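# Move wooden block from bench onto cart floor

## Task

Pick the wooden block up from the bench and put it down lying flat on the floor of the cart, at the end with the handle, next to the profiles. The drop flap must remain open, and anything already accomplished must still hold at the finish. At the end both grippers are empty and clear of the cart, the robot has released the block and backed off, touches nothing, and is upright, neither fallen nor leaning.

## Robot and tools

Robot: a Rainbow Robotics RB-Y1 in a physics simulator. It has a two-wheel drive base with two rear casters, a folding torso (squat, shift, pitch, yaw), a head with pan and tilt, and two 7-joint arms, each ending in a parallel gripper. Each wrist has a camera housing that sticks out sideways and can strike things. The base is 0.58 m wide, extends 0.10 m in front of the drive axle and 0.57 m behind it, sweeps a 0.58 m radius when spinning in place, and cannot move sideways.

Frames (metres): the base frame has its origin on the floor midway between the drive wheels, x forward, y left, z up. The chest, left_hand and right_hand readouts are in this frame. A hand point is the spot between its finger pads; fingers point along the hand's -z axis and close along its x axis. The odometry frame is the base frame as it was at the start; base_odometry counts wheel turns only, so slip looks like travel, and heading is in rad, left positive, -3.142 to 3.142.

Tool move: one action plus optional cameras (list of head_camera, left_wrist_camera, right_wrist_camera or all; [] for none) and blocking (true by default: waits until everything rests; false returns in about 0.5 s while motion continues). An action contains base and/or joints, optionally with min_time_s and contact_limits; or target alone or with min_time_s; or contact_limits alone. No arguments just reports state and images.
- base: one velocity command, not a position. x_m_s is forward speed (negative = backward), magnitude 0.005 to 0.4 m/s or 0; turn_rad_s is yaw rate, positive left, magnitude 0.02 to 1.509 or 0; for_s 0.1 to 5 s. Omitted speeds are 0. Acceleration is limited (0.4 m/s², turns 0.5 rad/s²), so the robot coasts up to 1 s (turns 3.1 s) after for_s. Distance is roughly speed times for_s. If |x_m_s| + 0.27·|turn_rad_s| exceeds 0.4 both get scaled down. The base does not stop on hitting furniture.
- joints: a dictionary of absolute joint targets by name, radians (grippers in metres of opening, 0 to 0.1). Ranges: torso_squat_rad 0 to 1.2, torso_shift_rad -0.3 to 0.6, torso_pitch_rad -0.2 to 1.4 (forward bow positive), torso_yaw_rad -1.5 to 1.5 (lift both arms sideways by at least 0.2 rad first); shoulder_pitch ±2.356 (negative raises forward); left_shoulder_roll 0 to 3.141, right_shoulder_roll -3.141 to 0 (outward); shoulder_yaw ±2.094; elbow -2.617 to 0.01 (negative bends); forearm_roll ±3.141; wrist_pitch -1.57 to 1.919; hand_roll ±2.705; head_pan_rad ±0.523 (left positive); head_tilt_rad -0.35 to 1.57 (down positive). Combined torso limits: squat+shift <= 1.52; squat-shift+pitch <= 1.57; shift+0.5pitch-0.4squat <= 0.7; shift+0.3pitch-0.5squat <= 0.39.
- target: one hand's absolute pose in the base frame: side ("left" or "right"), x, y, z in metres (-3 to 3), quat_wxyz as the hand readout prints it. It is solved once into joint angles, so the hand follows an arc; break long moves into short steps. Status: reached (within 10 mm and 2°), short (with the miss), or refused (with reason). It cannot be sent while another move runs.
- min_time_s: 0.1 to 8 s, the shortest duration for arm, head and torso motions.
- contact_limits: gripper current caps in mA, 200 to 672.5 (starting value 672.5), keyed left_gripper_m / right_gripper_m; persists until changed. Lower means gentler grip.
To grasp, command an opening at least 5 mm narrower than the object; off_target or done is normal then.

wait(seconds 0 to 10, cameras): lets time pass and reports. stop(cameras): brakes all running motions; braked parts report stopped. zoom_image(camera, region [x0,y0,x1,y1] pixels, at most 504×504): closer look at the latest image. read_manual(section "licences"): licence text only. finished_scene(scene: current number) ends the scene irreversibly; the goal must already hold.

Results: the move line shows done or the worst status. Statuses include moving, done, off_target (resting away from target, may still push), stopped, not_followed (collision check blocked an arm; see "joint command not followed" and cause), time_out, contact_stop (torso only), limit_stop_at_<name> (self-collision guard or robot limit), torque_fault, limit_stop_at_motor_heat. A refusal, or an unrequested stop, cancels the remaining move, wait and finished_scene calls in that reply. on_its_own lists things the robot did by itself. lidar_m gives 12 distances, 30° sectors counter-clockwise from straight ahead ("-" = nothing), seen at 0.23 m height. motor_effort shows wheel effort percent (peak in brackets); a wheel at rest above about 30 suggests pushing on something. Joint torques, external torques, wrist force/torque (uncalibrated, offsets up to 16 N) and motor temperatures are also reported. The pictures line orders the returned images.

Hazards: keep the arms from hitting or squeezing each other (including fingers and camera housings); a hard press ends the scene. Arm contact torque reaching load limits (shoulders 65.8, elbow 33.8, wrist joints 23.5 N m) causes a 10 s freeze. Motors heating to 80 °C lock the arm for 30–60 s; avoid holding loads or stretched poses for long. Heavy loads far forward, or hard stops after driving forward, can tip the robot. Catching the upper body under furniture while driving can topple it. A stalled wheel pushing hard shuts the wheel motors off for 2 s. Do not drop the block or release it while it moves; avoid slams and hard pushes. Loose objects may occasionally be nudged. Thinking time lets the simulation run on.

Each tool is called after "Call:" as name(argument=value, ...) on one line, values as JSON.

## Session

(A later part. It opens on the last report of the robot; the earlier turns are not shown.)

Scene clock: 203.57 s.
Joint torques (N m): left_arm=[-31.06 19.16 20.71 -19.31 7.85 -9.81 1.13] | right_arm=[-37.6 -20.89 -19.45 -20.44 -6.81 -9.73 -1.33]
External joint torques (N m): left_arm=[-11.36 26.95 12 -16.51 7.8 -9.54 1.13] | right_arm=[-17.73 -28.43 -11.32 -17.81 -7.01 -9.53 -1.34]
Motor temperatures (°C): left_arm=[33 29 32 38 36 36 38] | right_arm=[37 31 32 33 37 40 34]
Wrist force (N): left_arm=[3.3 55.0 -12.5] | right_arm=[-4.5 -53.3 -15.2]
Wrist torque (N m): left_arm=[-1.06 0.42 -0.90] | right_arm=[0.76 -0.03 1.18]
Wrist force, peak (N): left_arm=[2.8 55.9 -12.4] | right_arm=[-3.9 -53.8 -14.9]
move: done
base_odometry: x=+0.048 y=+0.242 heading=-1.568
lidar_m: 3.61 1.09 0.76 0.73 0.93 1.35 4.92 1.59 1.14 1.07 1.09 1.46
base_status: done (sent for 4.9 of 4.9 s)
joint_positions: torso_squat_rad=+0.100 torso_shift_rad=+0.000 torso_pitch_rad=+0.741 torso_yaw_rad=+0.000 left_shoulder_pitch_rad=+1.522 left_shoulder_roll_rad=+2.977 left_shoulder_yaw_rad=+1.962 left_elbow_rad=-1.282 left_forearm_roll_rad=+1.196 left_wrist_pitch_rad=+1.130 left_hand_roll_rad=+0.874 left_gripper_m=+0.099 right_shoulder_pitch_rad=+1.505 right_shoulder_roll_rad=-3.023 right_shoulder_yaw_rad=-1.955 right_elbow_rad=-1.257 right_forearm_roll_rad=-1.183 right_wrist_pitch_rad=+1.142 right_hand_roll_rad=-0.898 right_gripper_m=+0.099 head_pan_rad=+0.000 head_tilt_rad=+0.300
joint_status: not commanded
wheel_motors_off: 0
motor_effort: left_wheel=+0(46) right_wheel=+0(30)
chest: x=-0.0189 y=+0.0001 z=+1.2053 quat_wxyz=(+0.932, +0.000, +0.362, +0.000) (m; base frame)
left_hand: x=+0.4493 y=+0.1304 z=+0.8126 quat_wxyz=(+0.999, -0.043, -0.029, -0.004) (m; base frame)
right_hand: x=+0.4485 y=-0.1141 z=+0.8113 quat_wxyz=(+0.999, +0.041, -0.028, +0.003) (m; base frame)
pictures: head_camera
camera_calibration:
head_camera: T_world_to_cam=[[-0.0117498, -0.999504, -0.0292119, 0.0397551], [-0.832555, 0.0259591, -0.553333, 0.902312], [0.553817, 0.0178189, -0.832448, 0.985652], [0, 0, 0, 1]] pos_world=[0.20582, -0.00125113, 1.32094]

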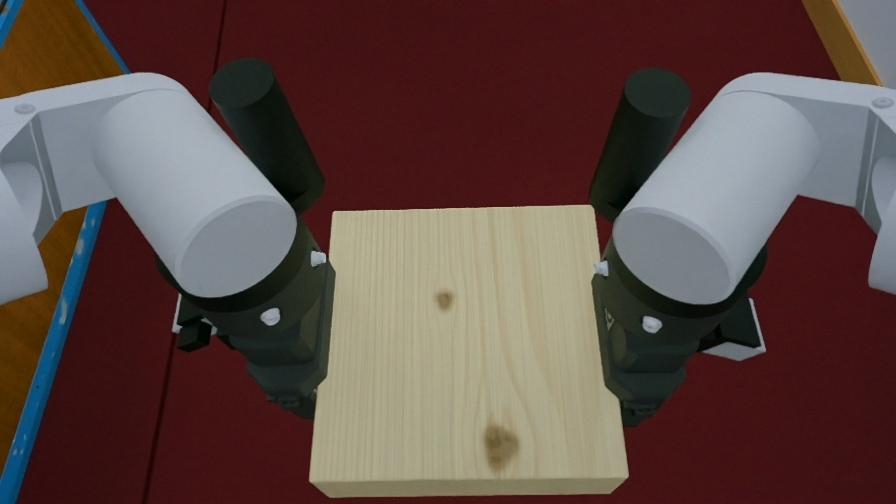

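Call:
move(base={"x_m_s":0.2,"for_s":2.21}, cameras=[])

Call:
move(base={"turn_rad_s":0.327,"for_s":4.9}, joints={"head_tilt_rad":0.25}, cameras=["head_camera"])

Scene clock: 209.50 s.
Joint torques (N m): left_arm=[-31.12 19.37 21.15 -19.23 7.76 -9.78 1.15] | right_arm=[-37.48 -20.71 -19.39 -20.4 -6.8 -9.79 -1.37]
External joint torques (N m): left_arm=[-11.41 27.15 12.43 -16.44 7.72 -9.51 1.15] | right_arm=[-17.61 -28.25 -11.26 -17.77 -7.01 -9.59 -1.37]
Motor temperatures (°C): left_arm=[33 29 32 38 36 36 38] | right_arm=[37 31 32 34 37 41 34]
Wrist force (N): left_arm=[2.3 54.3 -12.2] | right_arm=[-3.4 -53.0 -14.9]
Wrist torque (N m): left_arm=[-1.01 0.33 -0.97] | right_arm=[0.70 0.11 1.19]
Wrist force, peak (N): left_arm=[3.2 56.3 -12.2] | right_arm=[-5.2 -53.7 -15.8]
move: done
base_odometry: x=+0.049 y=-0.198 heading=-1.568
lidar_m: 3.52 1.09 0.78 0.72 0.76 1.73 4.84 1.55 1.11 1.04 1.07 1.43
base_status: done (sent for 2.2 of 2.2 s)
joint_positions: torso_squat_rad=+0.100 torso_shift_rad=+0.000 torso_pitch_rad=+0.741 torso_yaw_rad=+0.000 left_shoulder_pitch_rad=+1.522 left_shoulder_roll_rad=+2.977 left_shoulder_yaw_rad=+1.962 left_elbow_rad=-1.282 left_forearm_roll_rad=+1.196 left_wrist_pitch_rad=+1.130 left_hand_roll_rad=+0.874 left_gripper_m=+0.099 right_shoulder_pitch_rad=+1.505 right_shoulder_roll_rad=-3.023 right_shoulder_yaw_rad=-1.955 right_elbow_rad=-1.257 right_forearm_roll_rad=-1.183 right_wrist_pitch_rad=+1.142 right_hand_roll_rad=-0.898 right_gripper_m=+0.099 head_pan_rad=+0.000 head_tilt_rad=+0.300
joint_status: not commanded
wheel_motors_off: 0
motor_effort: left_wheel=-1(24) right_wheel=-1(22)
chest: x=-0.0189 y=+0.0001 z=+1.2053 quat_wxyz=(+0.932, +0.000, +0.362, +0.000) (m; base frame)
left_hand: x=+0.4493 y=+0.1304 z=+0.8126 quat_wxyz=(+0.999, -0.042, -0.029, -0.004) (m; base frame)
right_hand: x=+0.4485 y=-0.1141 z=+0.8113 quat_wxyz=(+0.999, +0.041, -0.028, +0.003) (m; base frame)
pictures: none
No camera images: "cameras" was empty.

Scene clock: 215.40 s.
Joint torques (N m): left_arm=[-31.1 19.03 21.31 -19.21 7.78 -9.83 1.26] | right_arm=[-37.7 -20.6 -19.56 -20.22 -6.87 -9.69 -1.42]
External joint torques (N m): left_arm=[-11.39 26.82 12.59 -16.42 7.74 -9.56 1.26] | right_arm=[-17.83 -28.14 -11.43 -17.59 -7.07 -9.49 -1.42]
Motor temperatures (°C): left_arm=[33 29 32 38 36 36 38] | right_arm=[37 31 32 34 37 41 34]
Wrist force (N): left_arm=[2.7 54.3 -12.6] | right_arm=[-3.8 -52.5 -14.7]
Wrist torque (N m): left_arm=[-1.09 0.37 -0.93] | right_arm=[0.67 0.06 1.21]
Wrist force, peak (N): left_arm=[3.0 55.8 -13.4] | right_arm=[-4.2 -54.0 -15.2]
move: done
base_odometry: x=+0.049 y=-0.198 heading=+0.033
lidar_m: 0.73 0.77 1.73 4.07 1.48 1.07 1.03 1.09 1.49 4.12 1.06 0.77
base_status: done (sent for 4.9 of 4.9 s)
joint_positions: torso_squat_rad=+0.100 torso_shift_rad=+0.000 torso_pitch_rad=+0.741 torso_yaw_rad=+0.000 left_shoulder_pitch_rad=+1.522 left_shoulder_roll_rad=+2.977 left_shoulder_yaw_rad=+1.962 left_elbow_rad=-1.282 left_forearm_roll_rad=+1.196 left_wrist_pitch_rad=+1.130 left_hand_roll_rad=+0.874 left_gripper_m=+0.099 right_shoulder_pitch_rad=+1.505 right_shoulder_roll_rad=-3.023 right_shoulder_yaw_rad=-1.955 right_elbow_rad=-1.257 right_forearm_roll_rad=-1.183 right_wrist_pitch_rad=+1.142 right_hand_roll_rad=-0.898 right_gripper_m=+0.099 head_pan_rad=+0.000 head_tilt_rad=+0.250
joint_status: all done
wheel_motors_off: 0
motor_effort: left_wheel=-3(38) right_wheel=+16(31)
chest: x=-0.0189 y=+0.0001 z=+1.2053 quat_wxyz=(+0.932, +0.000, +0.362, +0.000) (m; base frame)
left_hand: x=+0.4493 y=+0.1304 z=+0.8126 quat_wxyz=(+0.999, -0.043, -0.029, -0.004) (m; base frame)
right_hand: x=+0.4484 y=-0.1141 z=+0.8113 quat_wxyz=(+0.999, +0.041, -0.028, +0.003) (m; base frame)
pictures: head_camera
camera_calibration:
head_camera: T_world_to_cam=[[-0.0102766, -0.999504, -0.0297645, 0.0402991], [-0.803867, 0.0259612, -0.594242, 0.953196], [0.59472, 0.0178199, -0.803735, 0.941878], [0, 0, 0, 1]] pos_world=[0.206503, -0.00125112, 1.32465]

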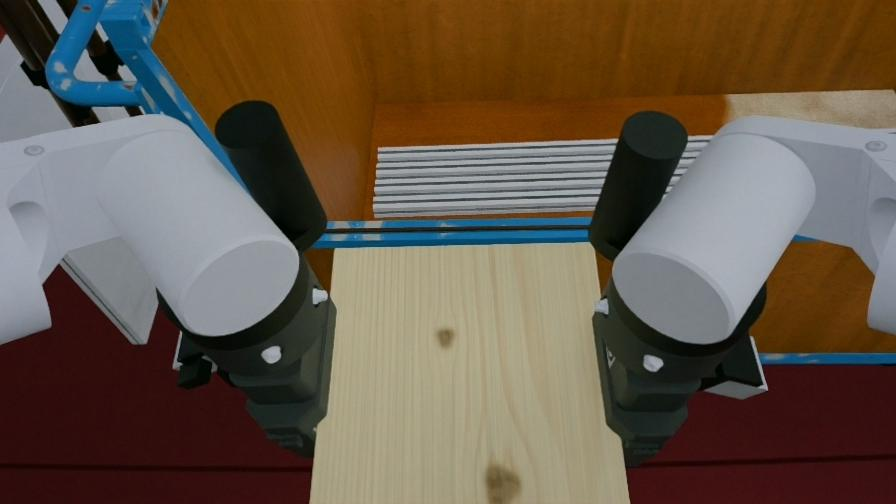

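Call:
move(base={"turn_rad_s":-0.18,"for_s":1.15}, cameras=[])

Call:
move(base={"x_m_s":0.15,"for_s":2.6}, cameras=[])

Call:
move(base={"turn_rad_s":0.18,"for_s":1.1}, joints={"head_tilt_rad":0.35})

Scene clock: 223.10 s.
Joint torques (N m): left_arm=[-31.1 19.27 21.37 -19.3 7.97 -9.96 1.19] | right_arm=[-37.29 -20.9 -19.28 -20.35 -6.8 -9.75 -1.33]
External joint torques (N m): left_arm=[-11.39 27.06 12.66 -16.51 7.93 -9.7 1.19] | right_arm=[-17.42 -28.44 -11.15 -17.72 -7 -9.55 -1.34]
Motor temperatures (°C): left_arm=[33 29 32 38 36 36 37] | right_arm=[38 32 32 34 37 41 34]
Wrist force (N): left_arm=[2.8 55.3 -12.9] | right_arm=[-3.2 -53.1 -14.5]
Wrist torque (N m): left_arm=[-1.11 0.39 -0.96] | right_arm=[0.73 0.09 1.20]
Wrist force, peak (N): left_arm=[2.8 55.9 -12.9] | right_arm=[-3.8 -54.1 -14.8]
move: done
base_odometry: x=+0.049 y=-0.198 heading=-0.176
lidar_m: 0.73 0.74 1.17 3.34 1.92 1.16 1.05 1.04 1.26 2.31 2.79 0.83
base_status: done (sent for 1.17 of 1.17 s)
joint_positions: torso_squat_rad=+0.100 torso_shift_rad=+0.000 torso_pitch_rad=+0.741 torso_yaw_rad=+0.000 left_shoulder_pitch_rad=+1.522 left_shoulder_roll_rad=+2.977 left_shoulder_yaw_rad=+1.962 left_elbow_rad=-1.282 left_forearm_roll_rad=+1.196 left_wrist_pitch_rad=+1.130 left_hand_roll_rad=+0.874 left_gripper_m=+0.099 right_shoulder_pitch_rad=+1.505 right_shoulder_roll_rad=-3.023 right_shoulder_yaw_rad=-1.955 right_elbow_rad=-1.257 right_forearm_roll_rad=-1.183 right_wrist_pitch_rad=+1.142 right_hand_roll_rad=-0.898 right_gripper_m=+0.099 head_pan_rad=+0.000 head_tilt_rad=+0.250
joint_status: not commanded
wheel_motors_off: 0
motor_effort: left_wheel=+3(13) right_wheel=-16(28)
chest: x=-0.0189 y=+0.0001 z=+1.2053 quat_wxyz=(+0.932, +0.000, +0.362, +0.000) (m; base frame)
left_hand: x=+0.4493 y=+0.1304 z=+0.8126 quat_wxyz=(+0.999, -0.042, -0.029, -0.004) (m; base frame)
right_hand: x=+0.4484 y=-0.1141 z=+0.8113 quat_wxyz=(+0.999, +0.041, -0.028, +0.003) (m; base frame)
pictures: none
No camera images: "cameras" was empty.

Scene clock: 226.50 s.
Joint torques (N m): left_arm=[-30.99 19.07 21.46 -19.25 7.87 -9.78 1.32] | right_arm=[-37.26 -20.84 -19.31 -20.37 -6.9 -9.77 -1.36]
External joint torques (N m): left_arm=[-11.28 26.86 12.74 -16.45 7.83 -9.51 1.33] | right_arm=[-17.39 -28.38 -11.18 -17.74 -7.1 -9.56 -1.36]
Motor temperatures (°C): left_arm=[33 29 32 38 36 36 37] | right_arm=[38 32 32 34 37 41 34]
Wrist force (N): left_arm=[2.5 54.7 -13.1] | right_arm=[-3.4 -53.1 -15.0]
Wrist torque (N m): left_arm=[-1.09 0.32 -0.94] | right_arm=[0.77 0.05 1.19]
Wrist force, peak (N): left_arm=[3.9 55.7 -13.0] | right_arm=[-3.2 -53.4 -15.8]
move: done
base_odometry: x=+0.434 y=-0.266 heading=-0.174
lidar_m: 0.35 0.35 0.42 1.64 2.63 1.62 1.43 1.44 1.72 3.18 0.67 0.39
base_status: done (sent for 2.6 of 2.6 s)
joint_positions: torso_squat_rad=+0.100 torso_shift_rad=+0.000 torso_pitch_rad=+0.741 torso_yaw_rad=+0.000 left_shoulder_pitch_rad=+1.522 left_shoulder_roll_rad=+2.977 left_shoulder_yaw_rad=+1.962 left_elbow_rad=-1.282 left_forearm_roll_rad=+1.196 left_wrist_pitch_rad=+1.130 left_hand_roll_rad=+0.874 left_gripper_m=+0.099 right_shoulder_pitch_rad=+1.505 right_shoulder_roll_rad=-3.023 right_shoulder_yaw_rad=-1.955 right_elbow_rad=-1.257 right_forearm_roll_rad=-1.183 right_wrist_pitch_rad=+1.142 right_hand_roll_rad=-0.898 right_gripper_m=+0.099 head_pan_rad=+0.000 head_tilt_rad=+0.250
joint_status: not commanded
wheel_motors_off: 0
motor_effort: left_wheel=+16(49) right_wheel=-17(33)
chest: x=-0.0189 y=+0.0001 z=+1.2053 quat_wxyz=(+0.932, +0.000, +0.362, +0.000) (m; base frame)
left_hand: x=+0.4493 y=+0.1304 z=+0.8126 quat_wxyz=(+0.999, -0.042, -0.029, -0.004) (m; base frame)
right_hand: x=+0.4484 y=-0.1141 z=+0.8112 quat_wxyz=(+0.999, +0.041, -0.028, +0.003) (m; base frame)
pictures: none
No camera images: "cameras" was empty.

Scene clock: 228.30 s.
Joint torques (N m): left_arm=[-30.96 18.93 21.16 -19.27 7.81 -9.78 1.26] | right_arm=[-37.51 -20.91 -19.54 -20.32 -6.69 -9.82 -1.25]
External joint torques (N m): left_arm=[-11.25 26.72 12.45 -16.48 7.77 -9.51 1.26] | right_arm=[-17.64 -28.45 -11.41 -17.69 -6.9 -9.62 -1.26]
Motor temperatures (°C): left_arm=[33 29 32 38 36 36 37] | right_arm=[38 32 32 34 37 41 34]
Wrist force (N): left_arm=[3.2 54.2 -12.2] | right_arm=[-4.0 -53.1 -15.1]
Wrist torque (N m): left_arm=[-1.01 0.41 -0.95] | right_arm=[0.71 -0.01 1.22]
Wrist force, peak (N): left_arm=[2.8 55.7 -13.5] | right_arm=[-4.7 -53.6 -14.8]
move: done
base_odometry: x=+0.434 y=-0.266 heading=+0.023
lidar_m: 0.35 0.37 0.50 4.32 2.04 1.48 1.41 1.48 2.02 4.64 0.52 0.37
base_status: done (sent for 1.1 of 1.1 s)
joint_positions: torso_squat_rad=+0.100 torso_shift_rad=+0.000 torso_pitch_rad=+0.741 torso_yaw_rad=+0.000 left_shoulder_pitch_rad=+1.522 left_shoulder_roll_rad=+2.977 left_shoulder_yaw_rad=+1.962 left_elbow_rad=-1.282 left_forearm_roll_rad=+1.196 left_wrist_pitch_rad=+1.130 left_hand_roll_rad=+0.874 left_gripper_m=+0.099 right_shoulder_pitch_rad=+1.505 right_shoulder_roll_rad=-3.023 right_shoulder_yaw_rad=-1.955 right_elbow_rad=-1.257 right_forearm_roll_rad=-1.183 right_wrist_pitch_rad=+1.142 right_hand_roll_rad=-0.898 right_gripper_m=+0.099 head_pan_rad=+0.000 head_tilt_rad=+0.350
joint_status: all done
wheel_motors_off: 0
motor_effort: left_wheel=-14(30) right_wheel=+0(26)
chest: x=-0.0189 y=+0.0001 z=+1.2053 quat_wxyz=(+0.932, +0.000, +0.362, +0.000) (m; base frame)
left_hand: x=+0.4493 y=+0.1304 z=+0.8126 quat_wxyz=(+0.999, -0.043, -0.029, -0.004) (m; base frame)
right_hand: x=+0.4484 y=-0.1141 z=+0.8113 quat_wxyz=(+0.999, +0.041, -0.028, +0.003) (m; base frame)
pictures: head_camera, left_wrist_camera, right_wrist_camera
camera_calibration:
head_camera: T_world_to_cam=[[-0.0131943, -0.999504, -0.0285922, 0.0391179], [-0.859114, 0.0259625, -0.511125, 0.849344], [0.511614, 0.01782, -0.85903, 1.02685], [0, 0, 0, 1]] pos_world=[0.204847, -0.00125112, 1.31734]
left_wrist_camera: T_world_to_cam=[[0.998646, 0.0211151, 0.0475471, -0.490642], [-0.00752339, -0.845712, 0.533587, -0.290882], [0.0514779, -0.533222, -0.844408, 0.80502], [0, 0, 0, 1]] pos_world=[0.446349, 0.193612, 0.858304]
right_wrist_camera: T_world_to_cam=[[-0.99601, -0.0308707, -0.0837314, 0.509792], [-0.0734196, 0.816824, 0.572196, -0.310966], [0.0507297, 0.576061, -0.815831, 0.777077], [0, 0, 0, 1]] pos_world=[0.445506, -0.177901, 0.854584]

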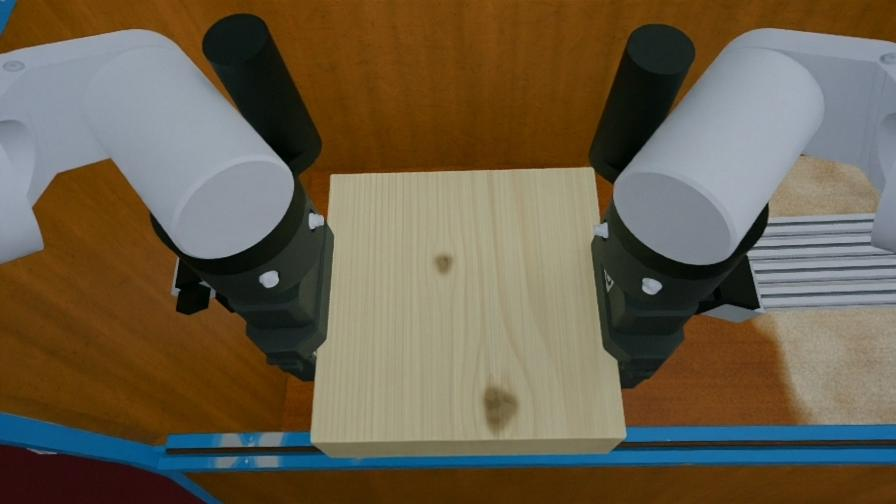

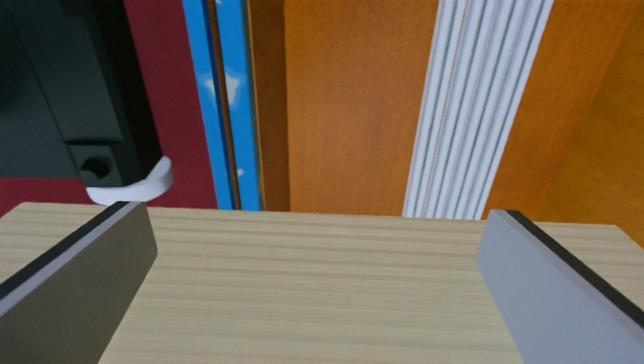

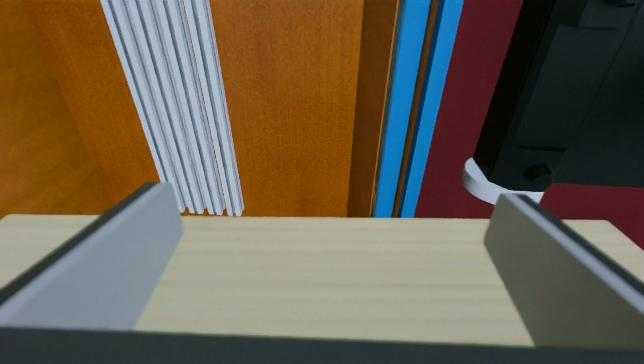

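Call:
move(base={"x_m_s":0.085,"for_s":1.0}, joints={"torso_pitch_rad":0.8}, min_time_s=2)

Scene clock: 237.70 s.
Joint torques (N m): left_arm=[-30.24 19.4 21.03 -19.37 7.94 -9.65 1.21] | right_arm=[-36.76 -20.94 -18.91 -20.6 -6.93 -9.68 -1.49]
External joint torques (N m): left_arm=[-11.34 26.94 12.67 -16.28 7.81 -9.46 1.21] | right_arm=[-17.69 -28.21 -11.11 -17.7 -7.05 -9.55 -1.49]
Motor temperatures (°C): left_arm=[33 29 32 39 36 36 37] | right_arm=[38 32 32 34 37 41 34]
Wrist force (N): left_arm=[3.4 54.4 -12.3] | right_arm=[-2.8 -52.9 -14.5]
Wrist torque (N m): left_arm=[-1.05 0.30 -0.97] | right_arm=[0.71 0.04 1.24]
Wrist force, peak (N): left_arm=[2.4 55.9 -12.9] | right_arm=[-3.5 -53.9 -14.5]
move: done
base_odometry: x=+0.519 y=-0.264 heading=+0.023
lidar_m: 0.26 0.27 0.38 3.97 2.17 1.57 1.50 1.59 2.14 4.28 0.38 0.28
base_status: done (sent for 1 of 1 s)
joint_positions: torso_squat_rad=+0.100 torso_shift_rad=+0.000 torso_pitch_rad=+0.801 torso_yaw_rad=+0.000 left_shoulder_pitch_rad=+1.522 left_shoulder_roll_rad=+2.977 left_shoulder_yaw_rad=+1.962 left_elbow_rad=-1.282 left_forearm_roll_rad=+1.196 left_wrist_pitch_rad=+1.130 left_hand_roll_rad=+0.874 left_gripper_m=+0.099 right_shoulder_pitch_rad=+1.505 right_shoulder_roll_rad=-3.023 right_shoulder_yaw_rad=-1.955 right_elbow_rad=-1.257 right_forearm_roll_rad=-1.183 right_wrist_pitch_rad=+1.142 right_hand_roll_rad=-0.898 right_gripper_m=+0.099 head_pan_rad=+0.000 head_tilt_rad=+0.350
joint_status: all done
wheel_motors_off: 0
motor_effort: left_wheel=+1(27) right_wheel=-1(42)
chest: x=-0.0055 y=+0.0001 z=+1.1924 quat_wxyz=(+0.921, +0.000, +0.390, +0.000) (m; base frame)
left_hand: x=+0.4383 y=+0.1304 z=+0.7723 quat_wxyz=(+0.999, -0.043, +0.001, -0.002) (m; base frame)
right_hand: x=+0.4373 y=-0.1141 z=+0.7710 quat_wxyz=(+0.999, +0.041, +0.002, +0.002) (m; base frame)
pictures: head_camera, left_wrist_camera, right_wrist_camera
camera_calibration:
head_camera: T_world_to_cam=[[-0.0149715, -0.999502, -0.0277939, 0.0379863], [-0.888194, 0.0260605, -0.458729, 0.791537], [0.459224, 0.0178185, -0.888142, 1.04331], [0, 0, 0, 1]] pos_world=[0.224492, -0.00125082, 1.29077]
left_wrist_camera: T_world_to_cam=[[0.999701, 0.0210722, -0.0124157, -0.431805], [0.0244468, -0.845724, 0.533061, -0.283093], [0.000732521, -0.533205, -0.845986, 0.795063], [0, 0, 0, 1]] pos_world=[0.438015, 0.193612, 0.818156]
right_wrist_camera: T_world_to_cam=[[-0.999238, -0.0308691, -0.0238672, 0.450658], [-0.0389815, 0.816827, 0.575563, -0.30651], [0.00172828, 0.576056, -0.817409, 0.767424], [0, 0, 0, 1]] pos_world=[0.437041, -0.177801, 0.814471]

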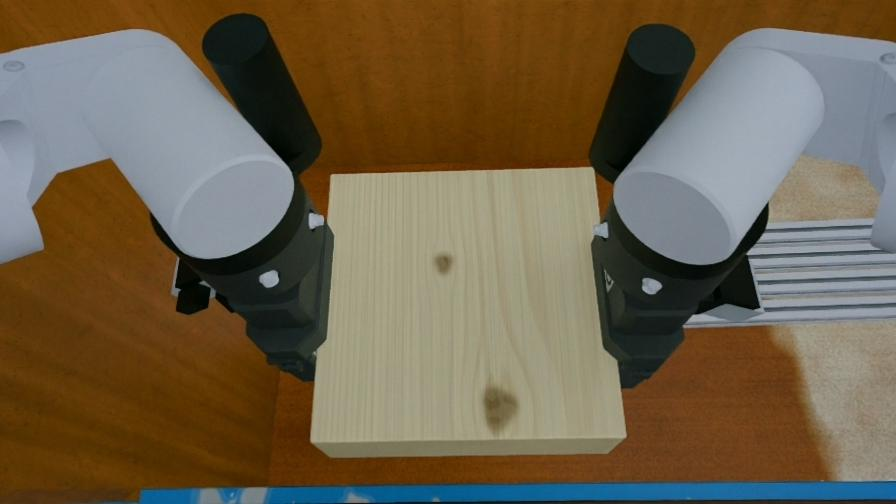

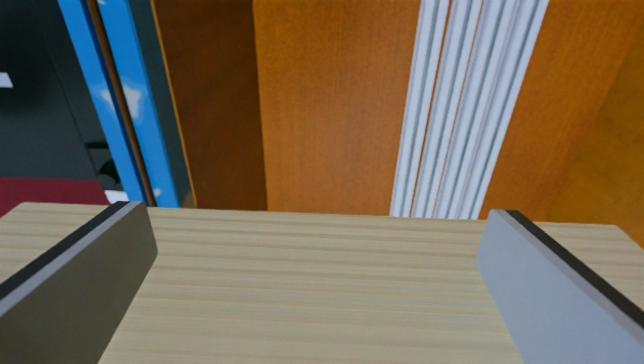

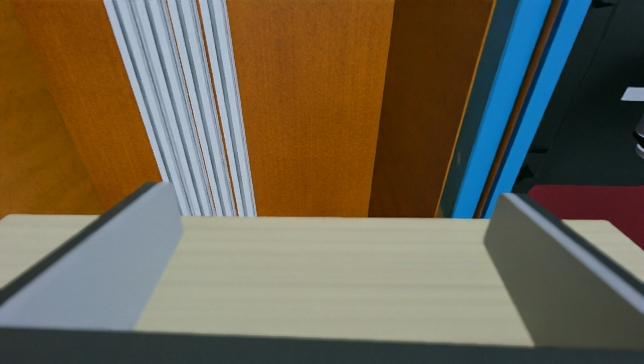

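Call:
move(base={"x_m_s":0.03,"for_s":0.37}, cameras=[])

Call:
move(joints={"torso_squat_rad":0.76}, min_time_s=5)

Scene clock: 242.23 s.
Joint torques (N m): left_arm=[-30.28 19.25 21.09 -19.7 8.11 -9.67 1.22] | right_arm=[-36.41 -20.77 -19.04 -20.78 -7.02 -9.6 -1.42]
External joint torques (N m): left_arm=[-11.38 26.79 12.73 -16.61 7.98 -9.48 1.22] | right_arm=[-17.33 -28.04 -11.24 -17.88 -7.14 -9.47 -1.42]
Motor temperatures (°C): left_arm=[33 29 32 39 36 36 37] | right_arm=[38 32 32 35 38 41 34]
Wrist force (N): left_arm=[4.2 54.0 -12.5] | right_arm=[-2.3 -52.9 -14.4]
Wrist torque (N m): left_arm=[-0.99 0.41 -0.96] | right_arm=[0.74 0.07 1.23]
Wrist force, peak (N): left_arm=[3.5 55.7 -13.0] | right_arm=[-4.4 -53.0 -15.5]
move: done
base_odometry: x=+0.530 y=-0.264 heading=+0.023
lidar_m: 0.25 0.26 0.37 1.62 2.18 1.59 1.52 1.59 2.15 4.27 0.37 0.26
base_status: done (sent for 0.37 of 0.37 s)
joint_positions: torso_squat_rad=+0.100 torso_shift_rad=+0.000 torso_pitch_rad=+0.801 torso_yaw_rad=+0.000 left_shoulder_pitch_rad=+1.522 left_shoulder_roll_rad=+2.977 left_shoulder_yaw_rad=+1.962 left_elbow_rad=-1.282 left_forearm_roll_rad=+1.196 left_wrist_pitch_rad=+1.130 left_hand_roll_rad=+0.874 left_gripper_m=+0.099 right_shoulder_pitch_rad=+1.505 right_shoulder_roll_rad=-3.023 right_shoulder_yaw_rad=-1.955 right_elbow_rad=-1.257 right_forearm_roll_rad=-1.183 right_wrist_pitch_rad=+1.142 right_hand_roll_rad=-0.898 right_gripper_m=+0.099 head_pan_rad=+0.000 head_tilt_rad=+0.350
joint_status: not commanded
wheel_motors_off: 0
motor_effort: left_wheel=+0(23) right_wheel=+1(18)
chest: x=-0.0056 y=+0.0001 z=+1.1924 quat_wxyz=(+0.921, +0.000, +0.390, +0.000) (m; base frame)
left_hand: x=+0.4382 y=+0.1304 z=+0.7723 quat_wxyz=(+0.999, -0.043, +0.001, -0.002) (m; base frame)
right_hand: x=+0.4373 y=-0.1141 z=+0.7710 quat_wxyz=(+0.999, +0.041, +0.002, +0.002) (m; base frame)
pictures: none
No camera images: "cameras" was empty.

Scene clock: 247.53 s.
Joint torques (N m): left_arm=[-29.98 19.55 20.82 -19.59 7.99 -9.68 1.25] | right_arm=[-36.49 -20.91 -18.83 -20.8 -7 -9.6 -1.32]
External joint torques (N m): left_arm=[-11.08 27.09 12.46 -16.5 7.86 -9.49 1.25] | right_arm=[-17.42 -28.19 -11.03 -17.9 -7.12 -9.47 -1.32]
Motor temperatures (°C): left_arm=[33 29 32 39 36 36 37] | right_arm=[38 32 32 35 38 41 34]
Wrist force (N): left_arm=[3.8 54.9 -12.2] | right_arm=[-2.1 -52.8 -14.1]
Wrist torque (N m): left_arm=[-1.07 0.39 -0.94] | right_arm=[0.69 0.16 1.23]
Wrist force, peak (N): left_arm=[3.6 55.8 -13.2] | right_arm=[-3.0 -53.4 -14.7]
move: done
base_odometry: x=+0.530 y=-0.264 heading=+0.023
lidar_m: 0.25 0.26 0.37 1.63 2.17 1.57 1.52 1.58 2.16 4.27 0.38 0.26
base_status: not commanded
joint_positions: torso_squat_rad=+0.760 torso_shift_rad=+0.000 torso_pitch_rad=+0.801 torso_yaw_rad=+0.000 left_shoulder_pitch_rad=+1.522 left_shoulder_roll_rad=+2.977 left_shoulder_yaw_rad=+1.962 left_elbow_rad=-1.282 left_forearm_roll_rad=+1.196 left_wrist_pitch_rad=+1.130 left_hand_roll_rad=+0.874 left_gripper_m=+0.099 right_shoulder_pitch_rad=+1.505 right_shoulder_roll_rad=-3.023 right_shoulder_yaw_rad=-1.955 right_elbow_rad=-1.257 right_forearm_roll_rad=-1.183 right_wrist_pitch_rad=+1.142 right_hand_roll_rad=-0.898 right_gripper_m=+0.099 head_pan_rad=+0.000 head_tilt_rad=+0.350
joint_status: all done
wheel_motors_off: 0
motor_effort: left_wheel=-1(2) right_wheel=-1(3)
chest: x=-0.0057 y=+0.0001 z=+1.0033 quat_wxyz=(+0.921, +0.000, +0.390, +0.000) (m; base frame)
left_hand: x=+0.4382 y=+0.1304 z=+0.5833 quat_wxyz=(+0.999, -0.043, +0.001, -0.002) (m; base frame)
right_hand: x=+0.4372 y=-0.1141 z=+0.5821 quat_wxyz=(+0.999, +0.041, +0.002, +0.002) (m; base frame)
pictures: head_camera, left_wrist_camera, right_wrist_camera
camera_calibration:
head_camera: T_world_to_cam=[[-0.0149692, -0.999502, -0.0277937, 0.0327294], [-0.888153, 0.0260599, -0.458808, 0.704738], [0.459304, 0.017817, -0.8881, 0.875483], [0, 0, 0, 1]] pos_world=[0.224292, -0.00125082, 1.10177]
left_wrist_camera: T_world_to_cam=[[0.999703, 0.0210966, -0.0121935, -0.434198], [0.024349, -0.845723, 0.533066, -0.182302], [0.000933566, -0.533204, -0.845986, 0.635083], [0, 0, 0, 1]] pos_world=[0.437915, 0.193612, 0.629156]
right_wrist_camera: T_world_to_cam=[[-0.99923, -0.0309198, -0.0241451, 0.446207], [-0.039183, 0.816826, 0.575551, -0.197555], [0.00192644, 0.576054, -0.817409, 0.612904], [0, 0, 0, 1]] pos_world=[0.436942, -0.177901, 0.62547]

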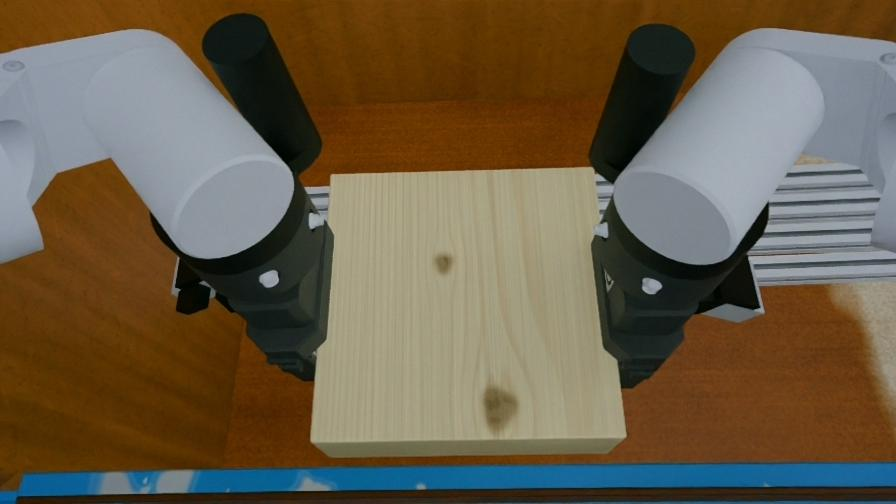

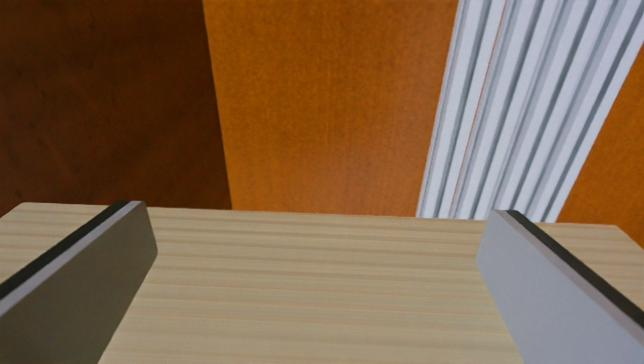

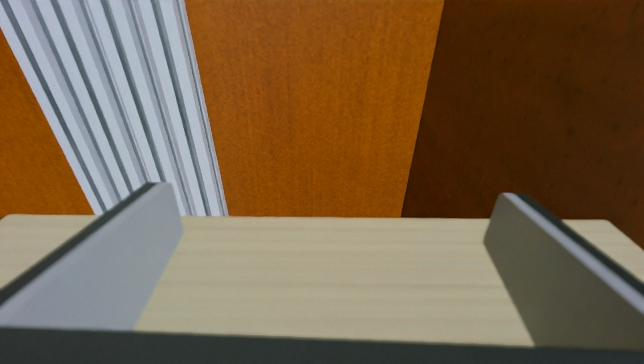

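Call:
move(base={"x_m_s":-0.024,"for_s":1.0}, joints={"torso_squat_rad":0.81,"torso_shift_rad":0.05}, min_time_s=1, cameras=[])

Call:
move(base={"x_m_s":-0.021,"for_s":1.0}, joints={"torso_squat_rad":0.86,"torso_shift_rad":0.1}, min_time_s=1, cameras=[])

Call:
move(base={"x_m_s":-0.018,"for_s":1.0}, joints={"torso_squat_rad":0.91,"torso_shift_rad":0.15}, min_time_s=1, cameras=[])

Call:
move(base={"x_m_s":-0.016,"for_s":1.0}, joints={"torso_squat_rad":0.96,"torso_shift_rad":0.2}, min_time_s=1)

Scene clock: 254.93 s.
Joint torques (N m): left_arm=[-30.17 19.38 20.88 -19.54 7.99 -9.65 1.19] | right_arm=[-36.5 -21.08 -19.35 -20.76 -6.9 -9.59 -1.34]
External joint torques (N m): left_arm=[-11.27 26.92 12.51 -16.45 7.86 -9.46 1.19] | right_arm=[-17.43 -28.36 -11.54 -17.85 -7.02 -9.46 -1.35]
Motor temperatures (°C): left_arm=[33 29 32 39 36 36 37] | right_arm=[38 32 32 35 38 41 34]
Wrist force (N): left_arm=[3.3 55.0 -12.4] | right_arm=[-2.6 -52.7 -14.4]
Wrist torque (N m): left_arm=[-1.01 0.31 -0.95] | right_arm=[0.74 0.06 1.20]
Wrist force, peak (N): left_arm=[3.3 55.8 -12.0] | right_arm=[-3.2 -53.5 -15.0]
move: done
base_odometry: x=+0.506 y=-0.264 heading=+0.022
lidar_m: 0.27 0.29 0.41 4.01 2.14 1.56 1.49 1.57 2.13 4.35 0.40 0.29
base_status: done (sent for 1 of 1 s)
joint_positions: torso_squat_rad=+0.810 torso_shift_rad=+0.050 torso_pitch_rad=+0.801 torso_yaw_rad=+0.000 left_shoulder_pitch_rad=+1.522 left_shoulder_roll_rad=+2.977 left_shoulder_yaw_rad=+1.962 left_elbow_rad=-1.282 left_forearm_roll_rad=+1.196 left_wrist_pitch_rad=+1.130 left_hand_roll_rad=+0.874 left_gripper_m=+0.099 right_shoulder_pitch_rad=+1.505 right_shoulder_roll_rad=-3.023 right_shoulder_yaw_rad=-1.955 right_elbow_rad=-1.257 right_forearm_roll_rad=-1.183 right_wrist_pitch_rad=+1.142 right_hand_roll_rad=-0.898 right_gripper_m=+0.099 head_pan_rad=+0.000 head_tilt_rad=+0.350
joint_status: all done
wheel_motors_off: 0
motor_effort: left_wheel=-13(22) right_wheel=+14(23)
chest: x=+0.0184 y=+0.0001 z=+0.9780 quat_wxyz=(+0.921, +0.000, +0.390, +0.000) (m; base frame)
left_hand: x=+0.4623 y=+0.1304 z=+0.5579 quat_wxyz=(+0.999, -0.043, +0.001, -0.002) (m; base frame)
right_hand: x=+0.4613 y=-0.1141 z=+0.5567 quat_wxyz=(+0.999, +0.041, +0.002, +0.002) (m; base frame)
pictures: none
No camera images: "cameras" was empty.

Scene clock: 256.43 s.
Joint torques (N m): left_arm=[-30.15 19.11 21.15 -19.65 7.97 -9.58 1.17] | right_arm=[-36.3 -20.67 -19.18 -20.91 -7.11 -9.52 -1.41]
External joint torques (N m): left_arm=[-11.25 26.64 12.78 -16.56 7.84 -9.39 1.17] | right_arm=[-17.23 -27.95 -11.37 -18 -7.23 -9.39 -1.41]
Motor temperatures (°C): left_arm=[33 29 32 39 36 36 37] | right_arm=[38 32 32 35 38 41 34]
Wrist force (N): left_arm=[3.9 55.0 -13.5] | right_arm=[-3.0 -52.7 -14.6]
Wrist torque (N m): left_arm=[-1.11 0.37 -0.98] | right_arm=[0.68 0.01 1.23]
Wrist force, peak (N): left_arm=[3.2 55.8 -13.1] | right_arm=[-3.0 -53.8 -15.3]
move: done
base_odometry: x=+0.485 y=-0.265 heading=+0.021
lidar_m: 0.29 0.31 0.43 4.05 2.13 1.53 1.47 1.54 2.08 4.48 0.45 0.32
base_status: done (sent for 1 of 1 s)
joint_positions: torso_squat_rad=+0.860 torso_shift_rad=+0.100 torso_pitch_rad=+0.801 torso_yaw_rad=+0.000 left_shoulder_pitch_rad=+1.522 left_shoulder_roll_rad=+2.977 left_shoulder_yaw_rad=+1.962 left_elbow_rad=-1.282 left_forearm_roll_rad=+1.196 left_wrist_pitch_rad=+1.130 left_hand_roll_rad=+0.874 left_gripper_m=+0.099 right_shoulder_pitch_rad=+1.505 right_shoulder_roll_rad=-3.023 right_shoulder_yaw_rad=-1.955 right_elbow_rad=-1.257 right_forearm_roll_rad=-1.183 right_wrist_pitch_rad=+1.142 right_hand_roll_rad=-0.898 right_gripper_m=+0.099 head_pan_rad=+0.000 head_tilt_rad=+0.350
joint_status: all done
wheel_motors_off: 0
motor_effort: left_wheel=-15(27) right_wheel=+17(25)
chest: x=+0.0399 y=+0.0001 z=+0.9503 quat_wxyz=(+0.921, +0.000, +0.390, +0.000) (m; base frame)
left_hand: x=+0.4838 y=+0.1304 z=+0.5303 quat_wxyz=(+0.999, -0.043, +0.001, -0.002) (m; base frame)
right_hand: x=+0.4828 y=-0.1141 z=+0.5290 quat_wxyz=(+0.999, +0.041, +0.002, +0.002) (m; base frame)
pictures: none
No camera images: "cameras" was empty.

Scene clock: 257.93 s.
Joint torques (N m): left_arm=[-30.1 19.49 21.01 -19.61 8.07 -9.67 1.22] | right_arm=[-36.39 -20.75 -19.02 -20.7 -7.01 -9.59 -1.26]
External joint torques (N m): left_arm=[-11.2 27.02 12.65 -16.52 7.95 -9.47 1.22] | right_arm=[-17.31 -28.02 -11.21 -17.79 -7.13 -9.46 -1.26]
Motor temperatures (°C): left_arm=[33 29 32 39 36 36 37] | right_arm=[38 32 32 35 38 41 34]
Wrist force (N): left_arm=[3.9 54.4 -12.7] | right_arm=[-2.7 -53.0 -14.7]
Wrist torque (N m): left_arm=[-1.03 0.38 -0.99] | right_arm=[0.75 0.06 1.22]
Wrist force, peak (N): left_arm=[3.7 55.7 -14.0] | right_arm=[-2.7 -54.5 -14.1]
move: done
base_odometry: x=+0.467 y=-0.265 heading=+0.019
lidar_m: 0.31 0.33 0.45 4.10 2.11 1.51 1.44 1.52 2.04 4.56 0.47 0.33
base_status: done (sent for 1 of 1 s)
joint_positions: torso_squat_rad=+0.910 torso_shift_rad=+0.150 torso_pitch_rad=+0.801 torso_yaw_rad=+0.000 left_shoulder_pitch_rad=+1.522 left_shoulder_roll_rad=+2.977 left_shoulder_yaw_rad=+1.962 left_elbow_rad=-1.282 left_forearm_roll_rad=+1.196 left_wrist_pitch_rad=+1.130 left_hand_roll_rad=+0.874 left_gripper_m=+0.099 right_shoulder_pitch_rad=+1.505 right_shoulder_roll_rad=-3.023 right_shoulder_yaw_rad=-1.955 right_elbow_rad=-1.257 right_forearm_roll_rad=-1.183 right_wrist_pitch_rad=+1.142 right_hand_roll_rad=-0.898 right_gripper_m=+0.099 head_pan_rad=+0.000 head_tilt_rad=+0.350
joint_status: all done
wheel_motors_off: 0
motor_effort: left_wheel=-15(26) right_wheel=+16(21)
chest: x=+0.0585 y=+0.0001 z=+0.9207 quat_wxyz=(+0.921, +0.000, +0.390, +0.000) (m; base frame)
left_hand: x=+0.5023 y=+0.1304 z=+0.5006 quat_wxyz=(+0.999, -0.043, +0.001, -0.002) (m; base frame)
right_hand: x=+0.5014 y=-0.1141 z=+0.4994 quat_wxyz=(+0.999, +0.041, +0.002, +0.002) (m; base frame)
pictures: none
No camera images: "cameras" was empty.

Scene clock: 259.43 s.
Joint torques (N m): left_arm=[-30.2 19.21 21.02 -19.66 8.13 -9.69 1.19] | right_arm=[-36.39 -21.04 -19.2 -20.79 -7.08 -9.67 -1.39]
External joint torques (N m): left_arm=[-11.31 26.75 12.65 -16.57 8.01 -9.5 1.19] | right_arm=[-17.31 -28.31 -11.4 -17.88 -7.19 -9.54 -1.39]
Motor temperatures (°C): left_arm=[33 29 32 39 36 36 37] | right_arm=[38 32 32 35 38 41 34]
Wrist force (N): left_arm=[3.4 54.6 -11.8] | right_arm=[-3.3 -53.7 -14.2]
Wrist torque (N m): left_arm=[-1.01 0.32 -0.91] | right_arm=[0.77 -0.07 1.24]
Wrist force, peak (N): left_arm=[4.5 56.6 -12.3] | right_arm=[-3.5 -54.8 -15.1]
move: done
base_odometry: x=+0.451 y=-0.265 heading=+0.018
lidar_m: 0.33 0.34 0.48 4.18 2.08 1.50 1.43 1.50 2.02 4.66 0.47 0.35
base_status: done (sent for 1 of 1 s)
joint_positions: torso_squat_rad=+0.960 torso_shift_rad=+0.200 torso_pitch_rad=+0.801 torso_yaw_rad=+0.000 left_shoulder_pitch_rad=+1.522 left_shoulder_roll_rad=+2.977 left_shoulder_yaw_rad=+1.962 left_elbow_rad=-1.282 left_forearm_roll_rad=+1.196 left_wrist_pitch_rad=+1.130 left_hand_roll_rad=+0.874 left_gripper_m=+0.099 right_shoulder_pitch_rad=+1.505 right_shoulder_roll_rad=-3.023 right_shoulder_yaw_rad=-1.955 right_elbow_rad=-1.257 right_forearm_roll_rad=-1.183 right_wrist_pitch_rad=+1.142 right_hand_roll_rad=-0.898 right_gripper_m=+0.099 head_pan_rad=+0.000 head_tilt_rad=+0.350
joint_status: all done
wheel_motors_off: 0
motor_effort: left_wheel=-16(27) right_wheel=+15(25)
chest: x=+0.0741 y=+0.0000 z=+0.8894 quat_wxyz=(+0.921, +0.000, +0.390, +0.000) (m; base frame)
left_hand: x=+0.5179 y=+0.1303 z=+0.4693 quat_wxyz=(+0.999, -0.043, +0.001, -0.003) (m; base frame)
right_hand: x=+0.5170 y=-0.1142 z=+0.4681 quat_wxyz=(+0.999, +0.041, +0.002, +0.002) (m; base frame)
pictures: head_camera, left_wrist_camera, right_wrist_camera
camera_calibration:
head_camera: T_world_to_cam=[[-0.015061, -0.999499, -0.0278384, 0.0307279], [-0.888193, 0.0261603, -0.458724, 0.723241], [0.459223, 0.017817, -0.888142, 0.737656], [0, 0, 0, 1]] pos_world=[0.304092, -0.00135052, 0.987767]
left_wrist_camera: T_world_to_cam=[[0.999706, 0.0209061, -0.0123046, -0.515269], [0.0242473, -0.845802, 0.532946, -0.123431], [0.000734553, -0.533087, -0.84606, 0.538631], [0, 0, 0, 1]] pos_world=[0.517714, 0.193512, 0.515156]
right_wrist_camera: T_world_to_cam=[[-0.999238, -0.030754, -0.0240339, 0.523069], [-0.0389836, 0.816785, 0.575624, -0.128968], [0.00192777, 0.576123, -0.817361, 0.519553], [0, 0, 0, 1]] pos_world=[0.516641, -0.177901, 0.511471]

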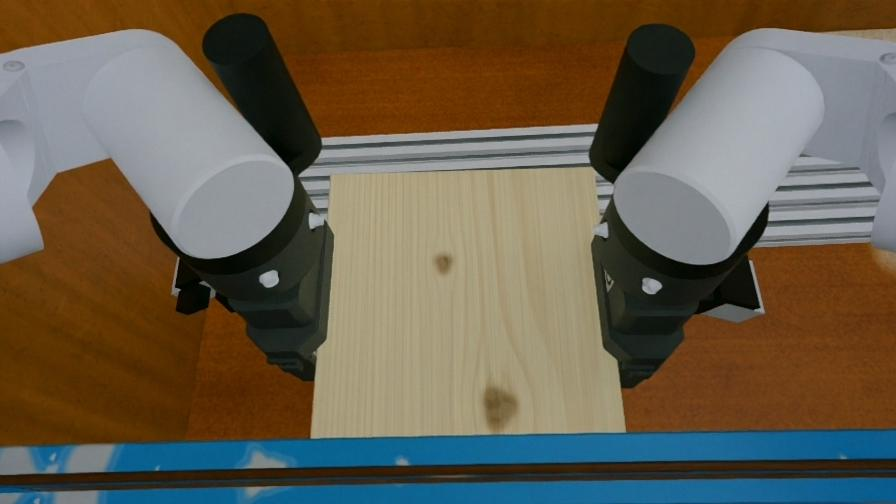

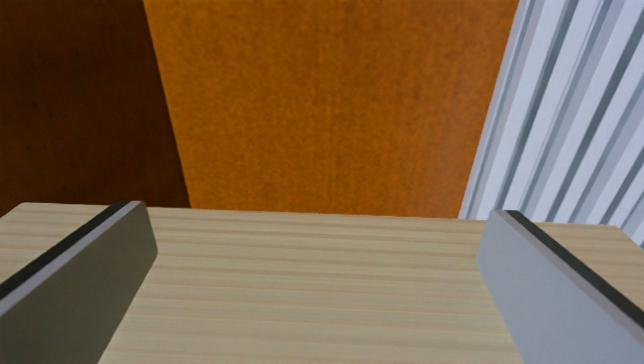

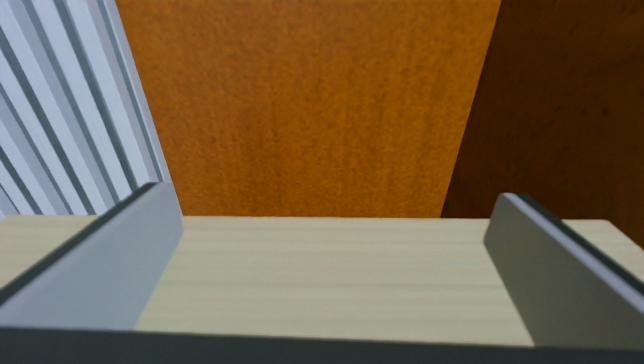

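Call:
move(base={"x_m_s":-0.01,"for_s":1.0}, joints={"torso_squat_rad":1.01,"torso_shift_rad":0.25}, min_time_s=1, cameras=[])

Call:
move(base={"x_m_s":-0.008,"for_s":1.0}, joints={"torso_squat_rad":1.06,"torso_shift_rad":0.3}, min_time_s=1)

Scene clock: 263.93 s.
Joint torques (N m): left_arm=[-29.72 19.34 20.9 -19.64 7.99 -9.63 1.26] | right_arm=[-36.22 -21.21 -19.11 -20.84 -7.02 -9.59 -1.44]
External joint torques (N m): left_arm=[-10.82 26.88 12.54 -16.55 7.86 -9.44 1.26] | right_arm=[-17.14 -28.48 -11.31 -17.93 -7.14 -9.45 -1.44]
Motor temperatures (°C): left_arm=[33 29 32 39 36 36 37] | right_arm=[38 32 32 35 38 41 34]
Wrist force (N): left_arm=[4.2 55.9 -11.8] | right_arm=[-3.0 -52.6 -14.4]
Wrist torque (N m): left_arm=[-1.14 0.42 -0.92] | right_arm=[0.65 0.03 1.23]
Wrist force, peak (N): left_arm=[4.3 56.6 -12.2] | right_arm=[-3.1 -54.6 -14.6]
move: done
base_odometry: x=+0.441 y=-0.265 heading=+0.017
lidar_m: 0.34 0.36 0.49 4.20 2.07 1.48 1.42 1.51 2.02 4.72 0.50 0.36
base_status: done (sent for 1 of 1 s)
joint_positions: torso_squat_rad=+1.010 torso_shift_rad=+0.250 torso_pitch_rad=+0.801 torso_yaw_rad=+0.000 left_shoulder_pitch_rad=+1.522 left_shoulder_roll_rad=+2.977 left_shoulder_yaw_rad=+1.962 left_elbow_rad=-1.282 left_forearm_roll_rad=+1.196 left_wrist_pitch_rad=+1.130 left_hand_roll_rad=+0.874 left_gripper_m=+0.099 right_shoulder_pitch_rad=+1.505 right_shoulder_roll_rad=-3.023 right_shoulder_yaw_rad=-1.955 right_elbow_rad=-1.257 right_forearm_roll_rad=-1.183 right_wrist_pitch_rad=+1.142 right_hand_roll_rad=-0.898 right_gripper_m=+0.099 head_pan_rad=+0.000 head_tilt_rad=+0.350
joint_status: all done
wheel_motors_off: 0
motor_effort: left_wheel=-14(26) right_wheel=+12(16)
chest: x=+0.0864 y=+0.0000 z=+0.8566 quat_wxyz=(+0.921, +0.000, +0.390, +0.000) (m; base frame)
left_hand: x=+0.5303 y=+0.1303 z=+0.4366 quat_wxyz=(+0.999, -0.043, +0.001, -0.003) (m; base frame)
right_hand: x=+0.5293 y=-0.1142 z=+0.4353 quat_wxyz=(+0.999, +0.041, +0.002, +0.002) (m; base frame)
pictures: none
No camera images: "cameras" was empty.

Scene clock: 265.30 s.
Joint torques (N m): left_arm=[-29.59 19.14 20.92 -19.75 8.08 -9.67 1.13] | right_arm=[-36.56 -21.15 -19.27 -20.85 -7.13 -9.66 -1.53]
External joint torques (N m): left_arm=[-10.69 26.68 12.56 -16.66 7.96 -9.48 1.14] | right_arm=[-17.49 -28.41 -11.46 -17.95 -7.25 -9.53 -1.53]
Motor temperatures (°C): left_arm=[33 29 32 39 36 36 37] | right_arm=[38 32 32 35 38 41 34]
Wrist force (N): left_arm=[4.5 54.6 -12.0] | right_arm=[-3.0 -53.8 -14.5]
Wrist torque (N m): left_arm=[-1.01 0.44 -0.97] | right_arm=[0.76 -0.01 1.26]
Wrist force, peak (N): left_arm=[4.2 56.4 -12.6] | right_arm=[-3.2 -54.5 -14.7]
move: done
base_odometry: x=+0.433 y=-0.266 heading=+0.016
lidar_m: 0.35 0.36 0.50 4.24 2.05 1.49 1.41 1.49 2.01 4.77 0.51 0.37
base_status: done (sent for 1 of 1 s)
joint_positions: torso_squat_rad=+1.060 torso_shift_rad=+0.300 torso_pitch_rad=+0.801 torso_yaw_rad=+0.000 left_shoulder_pitch_rad=+1.522 left_shoulder_roll_rad=+2.977 left_shoulder_yaw_rad=+1.962 left_elbow_rad=-1.282 left_forearm_roll_rad=+1.196 left_wrist_pitch_rad=+1.130 left_hand_roll_rad=+0.874 left_gripper_m=+0.099 right_shoulder_pitch_rad=+1.505 right_shoulder_roll_rad=-3.023 right_shoulder_yaw_rad=-1.955 right_elbow_rad=-1.257 right_forearm_roll_rad=-1.183 right_wrist_pitch_rad=+1.142 right_hand_roll_rad=-0.898 right_gripper_m=+0.099 head_pan_rad=+0.000 head_tilt_rad=+0.350
joint_status: all done
wheel_motors_off: 0
motor_effort: left_wheel=-13(25) right_wheel=+12(14)
chest: x=+0.0954 y=+0.0000 z=+0.8228 quat_wxyz=(+0.921, +0.000, +0.390, +0.000) (m; base frame)
left_hand: x=+0.5393 y=+0.1302 z=+0.4028 quat_wxyz=(+0.999, -0.043, +0.001, -0.003) (m; base frame)
right_hand: x=+0.5383 y=-0.1142 z=+0.4015 quat_wxyz=(+0.999, +0.041, +0.002, +0.002) (m; base frame)
pictures: head_camera, left_wrist_camera, right_wrist_camera
camera_calibration:
head_camera: T_world_to_cam=[[-0.0150164, -0.999497, -0.0279278, 0.0292623], [-0.888195, 0.0261618, -0.458722, 0.711606], [0.459222, 0.0179169, -0.888141, 0.668723], [0, 0, 0, 1]] pos_world=[0.325392, -0.00135077, 0.921167]
left_wrist_camera: T_world_to_cam=[[0.999708, 0.0208748, -0.0121654, -0.537538], [0.0241465, -0.845803, 0.532949, -0.0884554], [0.00083562, -0.533087, -0.84606, 0.482298], [0, 0, 0, 1]] pos_world=[0.539114, 0.193512, 0.448656]
right_wrist_camera: T_world_to_cam=[[-0.999238, -0.030754, -0.0240339, 0.542849], [-0.0389836, 0.816785, 0.575624, -0.0897154], [0.00192777, 0.576123, -0.817361, 0.465133], [0, 0, 0, 1]] pos_world=[0.538041, -0.178001, 0.444871]

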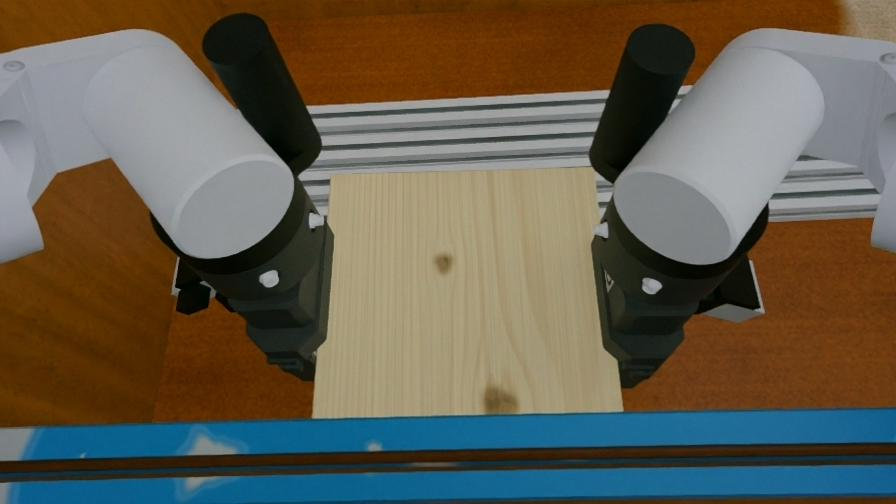

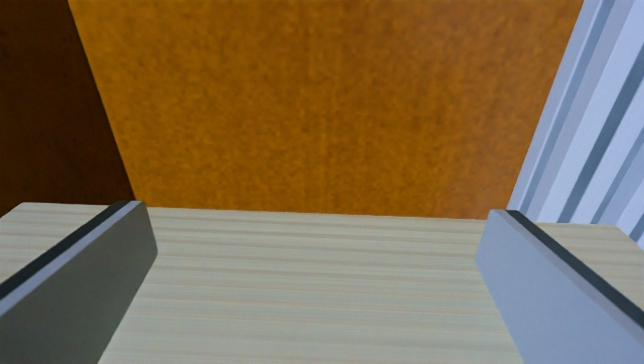

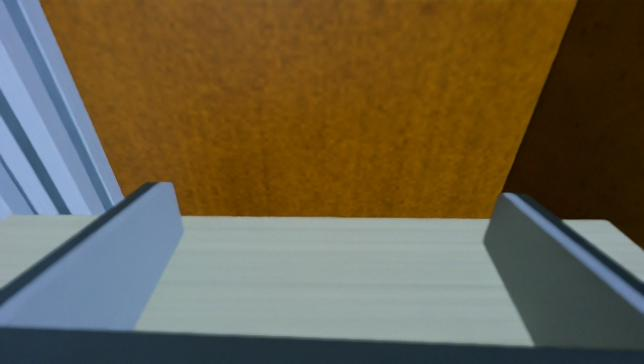

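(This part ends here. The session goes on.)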